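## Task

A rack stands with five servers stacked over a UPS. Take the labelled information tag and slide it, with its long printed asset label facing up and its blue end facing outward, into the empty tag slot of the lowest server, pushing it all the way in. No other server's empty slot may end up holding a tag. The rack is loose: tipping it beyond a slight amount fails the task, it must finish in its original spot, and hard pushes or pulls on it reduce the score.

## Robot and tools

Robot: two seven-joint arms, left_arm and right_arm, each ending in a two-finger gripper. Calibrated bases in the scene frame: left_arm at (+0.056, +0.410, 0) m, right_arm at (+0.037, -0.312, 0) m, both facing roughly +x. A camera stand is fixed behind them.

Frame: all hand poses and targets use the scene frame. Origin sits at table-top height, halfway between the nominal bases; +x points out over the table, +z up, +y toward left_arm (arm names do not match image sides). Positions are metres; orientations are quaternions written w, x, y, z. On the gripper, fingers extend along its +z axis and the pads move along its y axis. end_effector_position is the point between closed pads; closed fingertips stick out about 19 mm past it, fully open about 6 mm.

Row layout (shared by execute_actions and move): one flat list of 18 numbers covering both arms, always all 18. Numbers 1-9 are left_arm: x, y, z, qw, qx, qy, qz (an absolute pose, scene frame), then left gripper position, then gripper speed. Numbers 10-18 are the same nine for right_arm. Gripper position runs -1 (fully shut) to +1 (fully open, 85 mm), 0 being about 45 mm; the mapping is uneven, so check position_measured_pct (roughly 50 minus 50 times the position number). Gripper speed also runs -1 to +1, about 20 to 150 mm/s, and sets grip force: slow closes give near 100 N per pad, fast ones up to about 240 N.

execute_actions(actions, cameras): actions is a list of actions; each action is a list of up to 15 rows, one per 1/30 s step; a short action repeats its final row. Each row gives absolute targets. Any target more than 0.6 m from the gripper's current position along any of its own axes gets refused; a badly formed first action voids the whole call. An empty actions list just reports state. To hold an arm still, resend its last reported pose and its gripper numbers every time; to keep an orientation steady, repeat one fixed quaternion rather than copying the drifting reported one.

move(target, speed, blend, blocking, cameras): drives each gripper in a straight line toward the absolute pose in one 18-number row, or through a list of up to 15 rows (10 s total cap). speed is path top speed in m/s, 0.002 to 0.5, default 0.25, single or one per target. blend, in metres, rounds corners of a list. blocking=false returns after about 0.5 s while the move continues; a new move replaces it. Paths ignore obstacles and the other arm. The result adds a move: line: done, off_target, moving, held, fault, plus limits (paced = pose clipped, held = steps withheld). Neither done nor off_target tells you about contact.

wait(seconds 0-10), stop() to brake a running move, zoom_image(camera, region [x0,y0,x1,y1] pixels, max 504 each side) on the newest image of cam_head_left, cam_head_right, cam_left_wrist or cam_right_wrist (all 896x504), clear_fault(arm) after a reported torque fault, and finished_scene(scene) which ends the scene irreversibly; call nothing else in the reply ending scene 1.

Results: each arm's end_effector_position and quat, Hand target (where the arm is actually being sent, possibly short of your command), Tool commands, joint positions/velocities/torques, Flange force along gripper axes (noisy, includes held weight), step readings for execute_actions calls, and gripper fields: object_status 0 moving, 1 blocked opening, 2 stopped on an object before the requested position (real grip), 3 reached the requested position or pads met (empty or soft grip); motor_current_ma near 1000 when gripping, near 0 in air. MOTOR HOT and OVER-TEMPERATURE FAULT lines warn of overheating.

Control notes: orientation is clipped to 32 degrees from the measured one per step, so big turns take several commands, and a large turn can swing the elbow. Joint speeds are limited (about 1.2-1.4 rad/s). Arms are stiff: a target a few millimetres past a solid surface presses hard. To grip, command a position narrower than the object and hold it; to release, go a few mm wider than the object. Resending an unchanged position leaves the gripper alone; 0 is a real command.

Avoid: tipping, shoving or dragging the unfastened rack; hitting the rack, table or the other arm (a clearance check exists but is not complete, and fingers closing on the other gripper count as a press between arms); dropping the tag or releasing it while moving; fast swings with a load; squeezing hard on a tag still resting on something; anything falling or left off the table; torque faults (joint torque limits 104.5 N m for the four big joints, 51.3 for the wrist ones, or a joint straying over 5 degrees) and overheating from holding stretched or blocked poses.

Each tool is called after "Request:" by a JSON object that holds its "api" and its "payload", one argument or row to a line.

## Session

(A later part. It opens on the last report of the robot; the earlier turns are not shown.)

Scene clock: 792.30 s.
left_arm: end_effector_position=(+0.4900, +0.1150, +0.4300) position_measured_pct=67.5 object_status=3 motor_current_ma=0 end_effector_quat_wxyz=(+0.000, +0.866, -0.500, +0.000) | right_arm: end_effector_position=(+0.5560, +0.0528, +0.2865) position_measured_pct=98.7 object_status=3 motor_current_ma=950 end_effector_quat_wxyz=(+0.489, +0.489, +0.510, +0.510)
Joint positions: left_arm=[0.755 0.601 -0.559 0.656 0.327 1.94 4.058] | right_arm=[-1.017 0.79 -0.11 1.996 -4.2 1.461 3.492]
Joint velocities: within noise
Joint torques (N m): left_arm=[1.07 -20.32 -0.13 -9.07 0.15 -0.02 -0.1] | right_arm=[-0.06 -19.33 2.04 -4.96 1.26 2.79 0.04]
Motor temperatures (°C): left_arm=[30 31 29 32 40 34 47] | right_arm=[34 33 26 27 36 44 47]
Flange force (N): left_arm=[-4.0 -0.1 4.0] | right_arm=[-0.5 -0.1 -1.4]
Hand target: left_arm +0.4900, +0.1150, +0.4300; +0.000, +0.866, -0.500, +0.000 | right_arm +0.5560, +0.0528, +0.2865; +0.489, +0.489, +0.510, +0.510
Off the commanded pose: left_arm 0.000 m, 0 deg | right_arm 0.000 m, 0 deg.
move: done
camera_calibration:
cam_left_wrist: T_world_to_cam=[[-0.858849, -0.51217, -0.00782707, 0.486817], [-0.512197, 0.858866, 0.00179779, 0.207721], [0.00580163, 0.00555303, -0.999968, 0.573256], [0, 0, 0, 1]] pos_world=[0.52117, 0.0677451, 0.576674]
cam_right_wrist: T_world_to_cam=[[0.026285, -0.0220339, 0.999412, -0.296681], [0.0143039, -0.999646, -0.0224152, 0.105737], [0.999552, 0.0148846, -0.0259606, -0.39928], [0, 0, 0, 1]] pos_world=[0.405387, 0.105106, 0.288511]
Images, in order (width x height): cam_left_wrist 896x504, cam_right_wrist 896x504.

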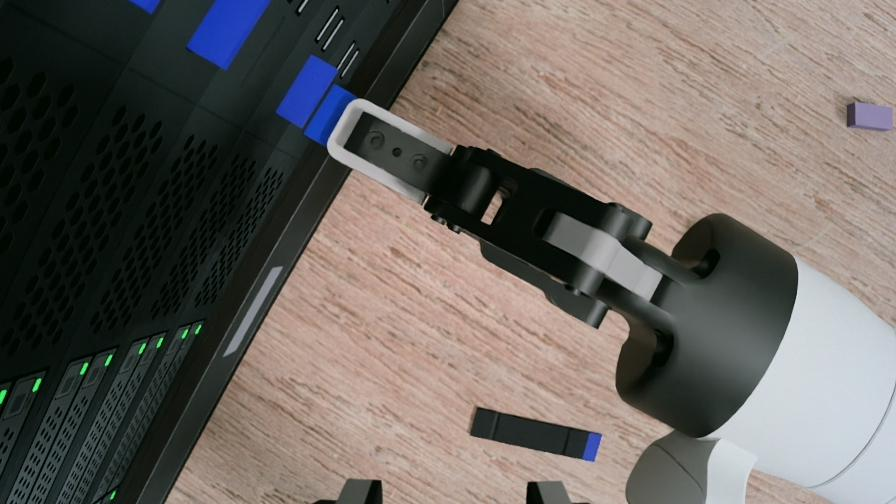

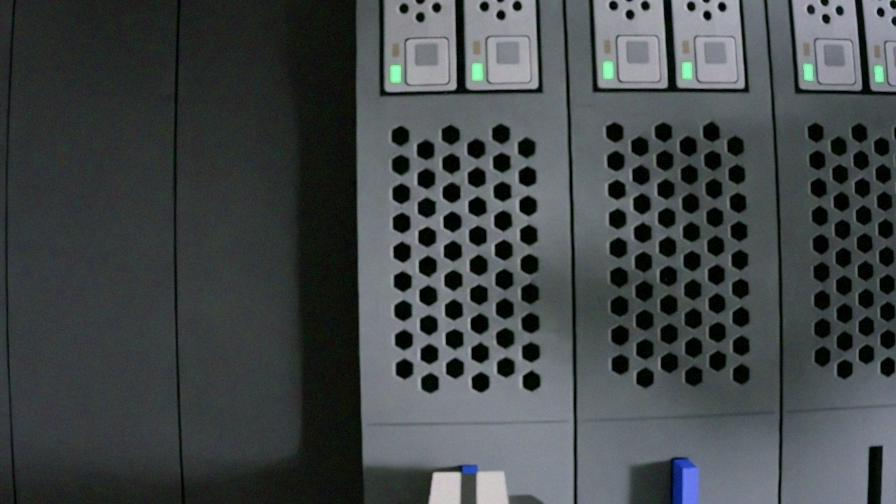

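Request:
{"api": "move", "payload": {
  "target": [
    [0.49,0.115,0.43,0,0.866,-0.5,0,-0.35,-1,0.558,0.0528,0.2865,0.4894,0.4894,0.5104,0.5104,-1,0]
  ],
  "speed": 0.01,
  "cameras": []
}}

Request:
{"api": "move", "payload": {
  "target": [
    [0.49,0.115,0.43,0,0.866,-0.5,0,-0.35,-1,0.5595,0.0528,0.2865,0.4894,0.4894,0.5104,0.5104,-1,0]
  ],
  "speed": 0.01,
  "cameras": ["cam_left_wrist","cam_right_wrist"]
}}

Request:
{"api": "zoom_image", "payload": {
  "camera": "cam_left_wrist",
  "region": [250, 40, 450, 200]
}}

Scene clock: 802.47 s.
left_arm: end_effector_position=(+0.4900, +0.1150, +0.4300) position_measured_pct=67.5 object_status=3 motor_current_ma=0 end_effector_quat_wxyz=(+0.000, +0.866, -0.500, +0.000) | right_arm: end_effector_position=(+0.5580, +0.0528, +0.2865) position_measured_pct=98.7 object_status=3 motor_current_ma=950 end_effector_quat_wxyz=(+0.489, +0.489, +0.510, +0.510)
Joint positions: left_arm=[0.755 0.601 -0.559 0.656 0.327 1.94 4.058] | right_arm=[-1.013 0.791 -0.109 1.993 -4.197 1.457 3.493]
Joint velocities: within noise
Joint torques (N m): left_arm=[1.14 -20.34 -0.1 -9.05 0.14 -0.01 -0.12] | right_arm=[0.44 -19.36 2.4 -5.35 1.39 2.75 0.03]
Motor temperatures (°C): left_arm=[30 31 29 32 40 34 47] | right_arm=[34 33 26 27 36 44 47]
Flange force (N): left_arm=[-3.8 -0.4 3.8] | right_arm=[-0.7 0.0 -3.4]
Hand target: left_arm +0.4900, +0.1150, +0.4300; +0.000, +0.866, -0.500, +0.000 | right_arm +0.5580, +0.0528, +0.2865; +0.489, +0.489, +0.510, +0.510
Off the commanded pose: left_arm 0.000 m, 0 deg | right_arm 0.000 m, 0 deg.
move: done
No camera images: "cameras" was empty.

Scene clock: 803.17 s.
left_arm: end_effector_position=(+0.4900, +0.1150, +0.4300) position_measured_pct=67.5 object_status=3 motor_current_ma=0 end_effector_quat_wxyz=(+0.000, +0.866, -0.500, +0.000) | right_arm: end_effector_position=(+0.5595, +0.0528, +0.2865) position_measured_pct=98.7 object_status=3 motor_current_ma=950 end_effector_quat_wxyz=(+0.489, +0.489, +0.510, +0.510)
Joint positions: left_arm=[0.755 0.601 -0.559 0.656 0.327 1.94 4.058] | right_arm=[-1.011 0.792 -0.108 1.99 -4.194 1.455 3.494]
Joint velocities: within noise
Joint torques (N m): left_arm=[1.11 -20.35 -0.18 -9.08 0.15 -0.01 -0.12] | right_arm=[6.88 -16.91 6.23 -11.34 3.9 0.35 -0.01]
Motor temperatures (°C): left_arm=[30 31 29 32 40 34 47] | right_arm=[34 33 26 27 36 44 47]
Flange force (N): left_arm=[-3.9 -0.2 3.9] | right_arm=[-9.2 4.1 -37.1]
Hand target: left_arm +0.4900, +0.1150, +0.4300; +0.000, +0.866, -0.500, +0.000 | right_arm +0.5595, +0.0528, +0.2865; +0.489, +0.489, +0.510, +0.510
Off the commanded pose: left_arm 0.000 m, 0 deg | right_arm 0.000 m, 0 deg.
move: done
camera_calibration:
cam_left_wrist: T_world_to_cam=[[-0.858849, -0.51217, -0.00782707, 0.486817], [-0.512197, 0.858866, 0.00179779, 0.207721], [0.00580163, 0.00555303, -0.999968, 0.573256], [0, 0, 0, 1]] pos_world=[0.52117, 0.0677451, 0.576674]
cam_right_wrist: T_world_to_cam=[[0.0262848, -0.0219313, 0.999414, -0.296784], [0.0144063, -0.999647, -0.0223153, 0.105616], [0.999551, 0.0149844, -0.0259596, -0.402788], [0, 0, 0, 1]] pos_world=[0.408886, 0.105106, 0.288511]
Images, in order (width x height): cam_left_wrist 896x504, cam_right_wrist 896x504.

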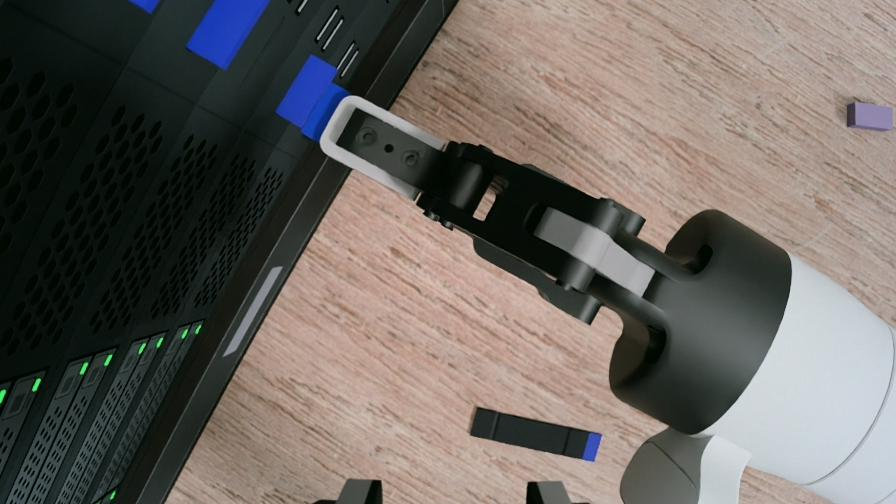

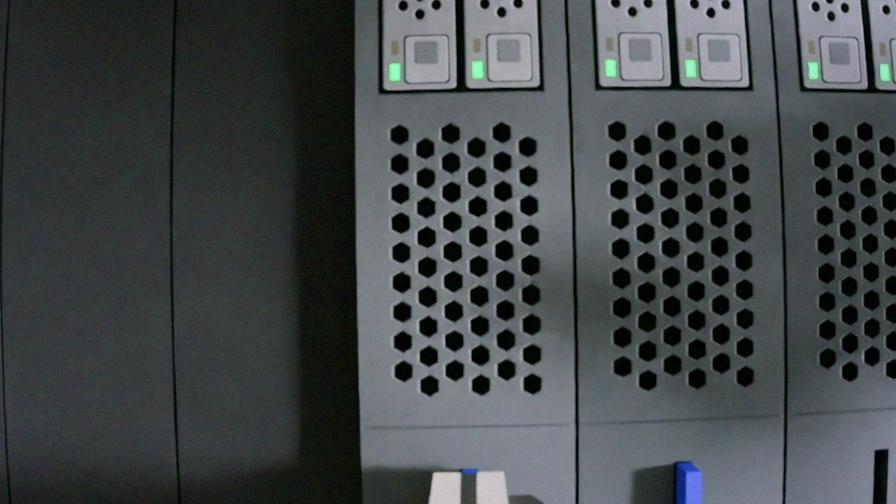

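Scaled by 2.520 from the camera's 896x504 image, which has a finer 1280x720 frame.

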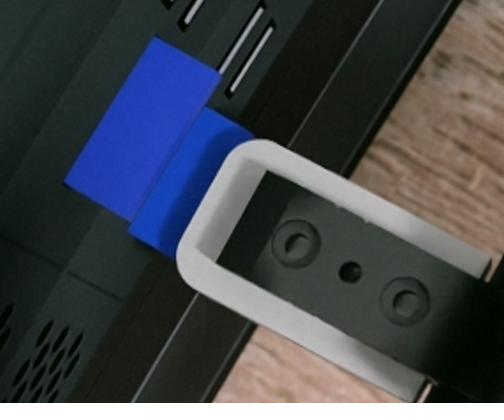

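Request:
{"api": "move", "payload": {
  "target": [
    [0.49,0.115,0.43,0,0.866,-0.5,0,-0.35,-1,0.49,0.053,0.2865,0.4894,0.4894,0.5104,0.5104,-1,0]
  ],
  "speed": 0.1,
  "cameras": ["cam_left_wrist","cam_right_wrist"]
}}

Request:
{"api": "zoom_image", "payload": {
  "camera": "cam_left_wrist",
  "region": [180, 0, 450, 200]
}}

Request:
{"api": "zoom_image", "payload": {
  "camera": "cam_right_wrist",
  "region": [380, 360, 680, 504]
}}

Scene clock: 809.93 s.
left_arm: end_effector_position=(+0.4900, +0.1150, +0.4300) position_measured_pct=67.5 object_status=3 motor_current_ma=0 end_effector_quat_wxyz=(+0.000, +0.866, -0.500, +0.000) | right_arm: end_effector_position=(+0.4900, +0.0530, +0.2865) position_measured_pct=98.7 object_status=3 motor_current_ma=950 end_effector_quat_wxyz=(+0.489, +0.489, +0.510, +0.510)
Joint positions: left_arm=[0.755 0.601 -0.559 0.656 0.327 1.94 4.058] | right_arm=[-1.129 0.769 -0.168 2.092 -4.333 1.574 3.451]
Joint velocities: within noise
Joint torques (N m): left_arm=[1.12 -20.33 -0.14 -9.11 0.13 -0.05 -0.11] | right_arm=[-0.4 -18.59 1.78 -3.85 1.15 3.15 0]
Motor temperatures (°C): left_arm=[30 31 29 32 40 34 47] | right_arm=[34 33 26 27 36 44 47]
Flange force (N): left_arm=[-4.0 -0.2 3.9] | right_arm=[-0.3 -1.0 0.0]
Hand target: left_arm +0.4900, +0.1150, +0.4300; +0.000, +0.866, -0.500, +0.000 | right_arm +0.4900, +0.0530, +0.2865; +0.489, +0.489, +0.510, +0.510
Off the commanded pose: left_arm 0.000 m, 0 deg | right_arm 0.000 m, 0 deg.
move: done
camera_calibration:
cam_left_wrist: T_world_to_cam=[[-0.858849, -0.51217, -0.00782707, 0.486817], [-0.512197, 0.858866, 0.00179779, 0.207721], [0.00580163, 0.00555303, -0.999968, 0.573256], [0, 0, 0, 1]] pos_world=[0.52117, 0.0677451, 0.576674]
cam_right_wrist: T_world_to_cam=[[0.0262829, -0.0220365, 0.999412, -0.294941], [0.0142039, -0.999648, -0.0224153, 0.106915], [0.999554, 0.0147847, -0.0259606, -0.333303], [0, 0, 0, 1]] pos_world=[0.339387, 0.105306, 0.288511]
Images, in order (width x height): cam_left_wrist 896x504, cam_right_wrist 896x504.

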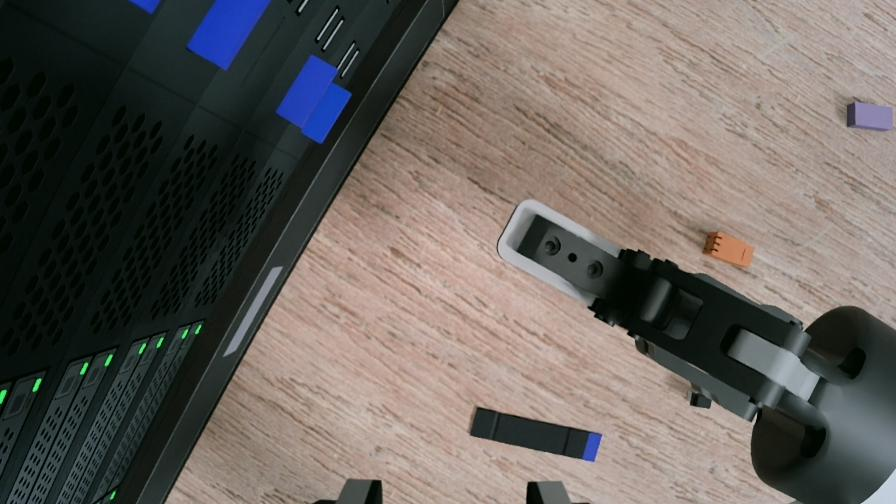

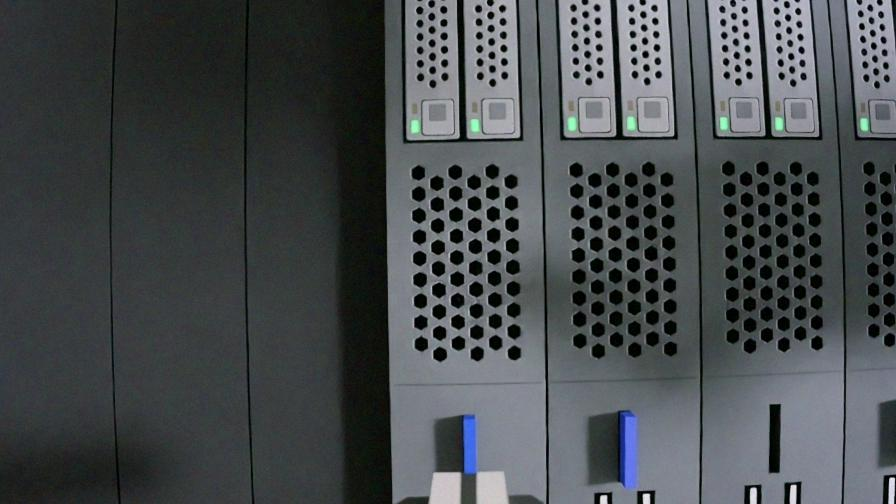

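Scaled by 1.867 from the camera's 896x504 image, which has a finer 1280x720 frame.

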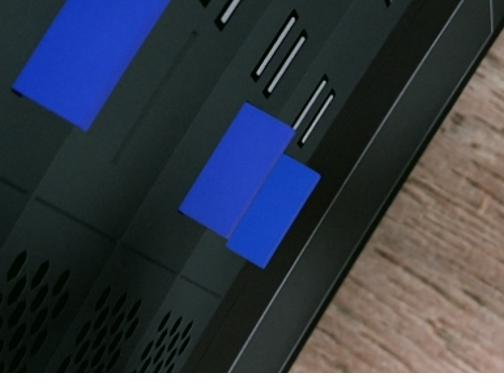

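Scaled by 1.680 from the camera's 896x504 image, which has a finer 1280x720 frame.

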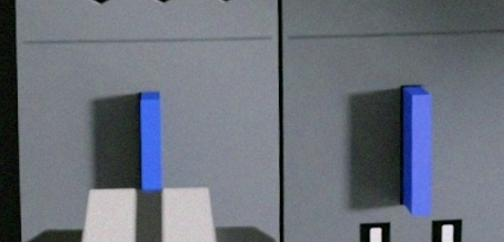

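Request:
{"api": "finished_scene", "payload": {
  "scene": 1
}}

The scene is finished: the task was done.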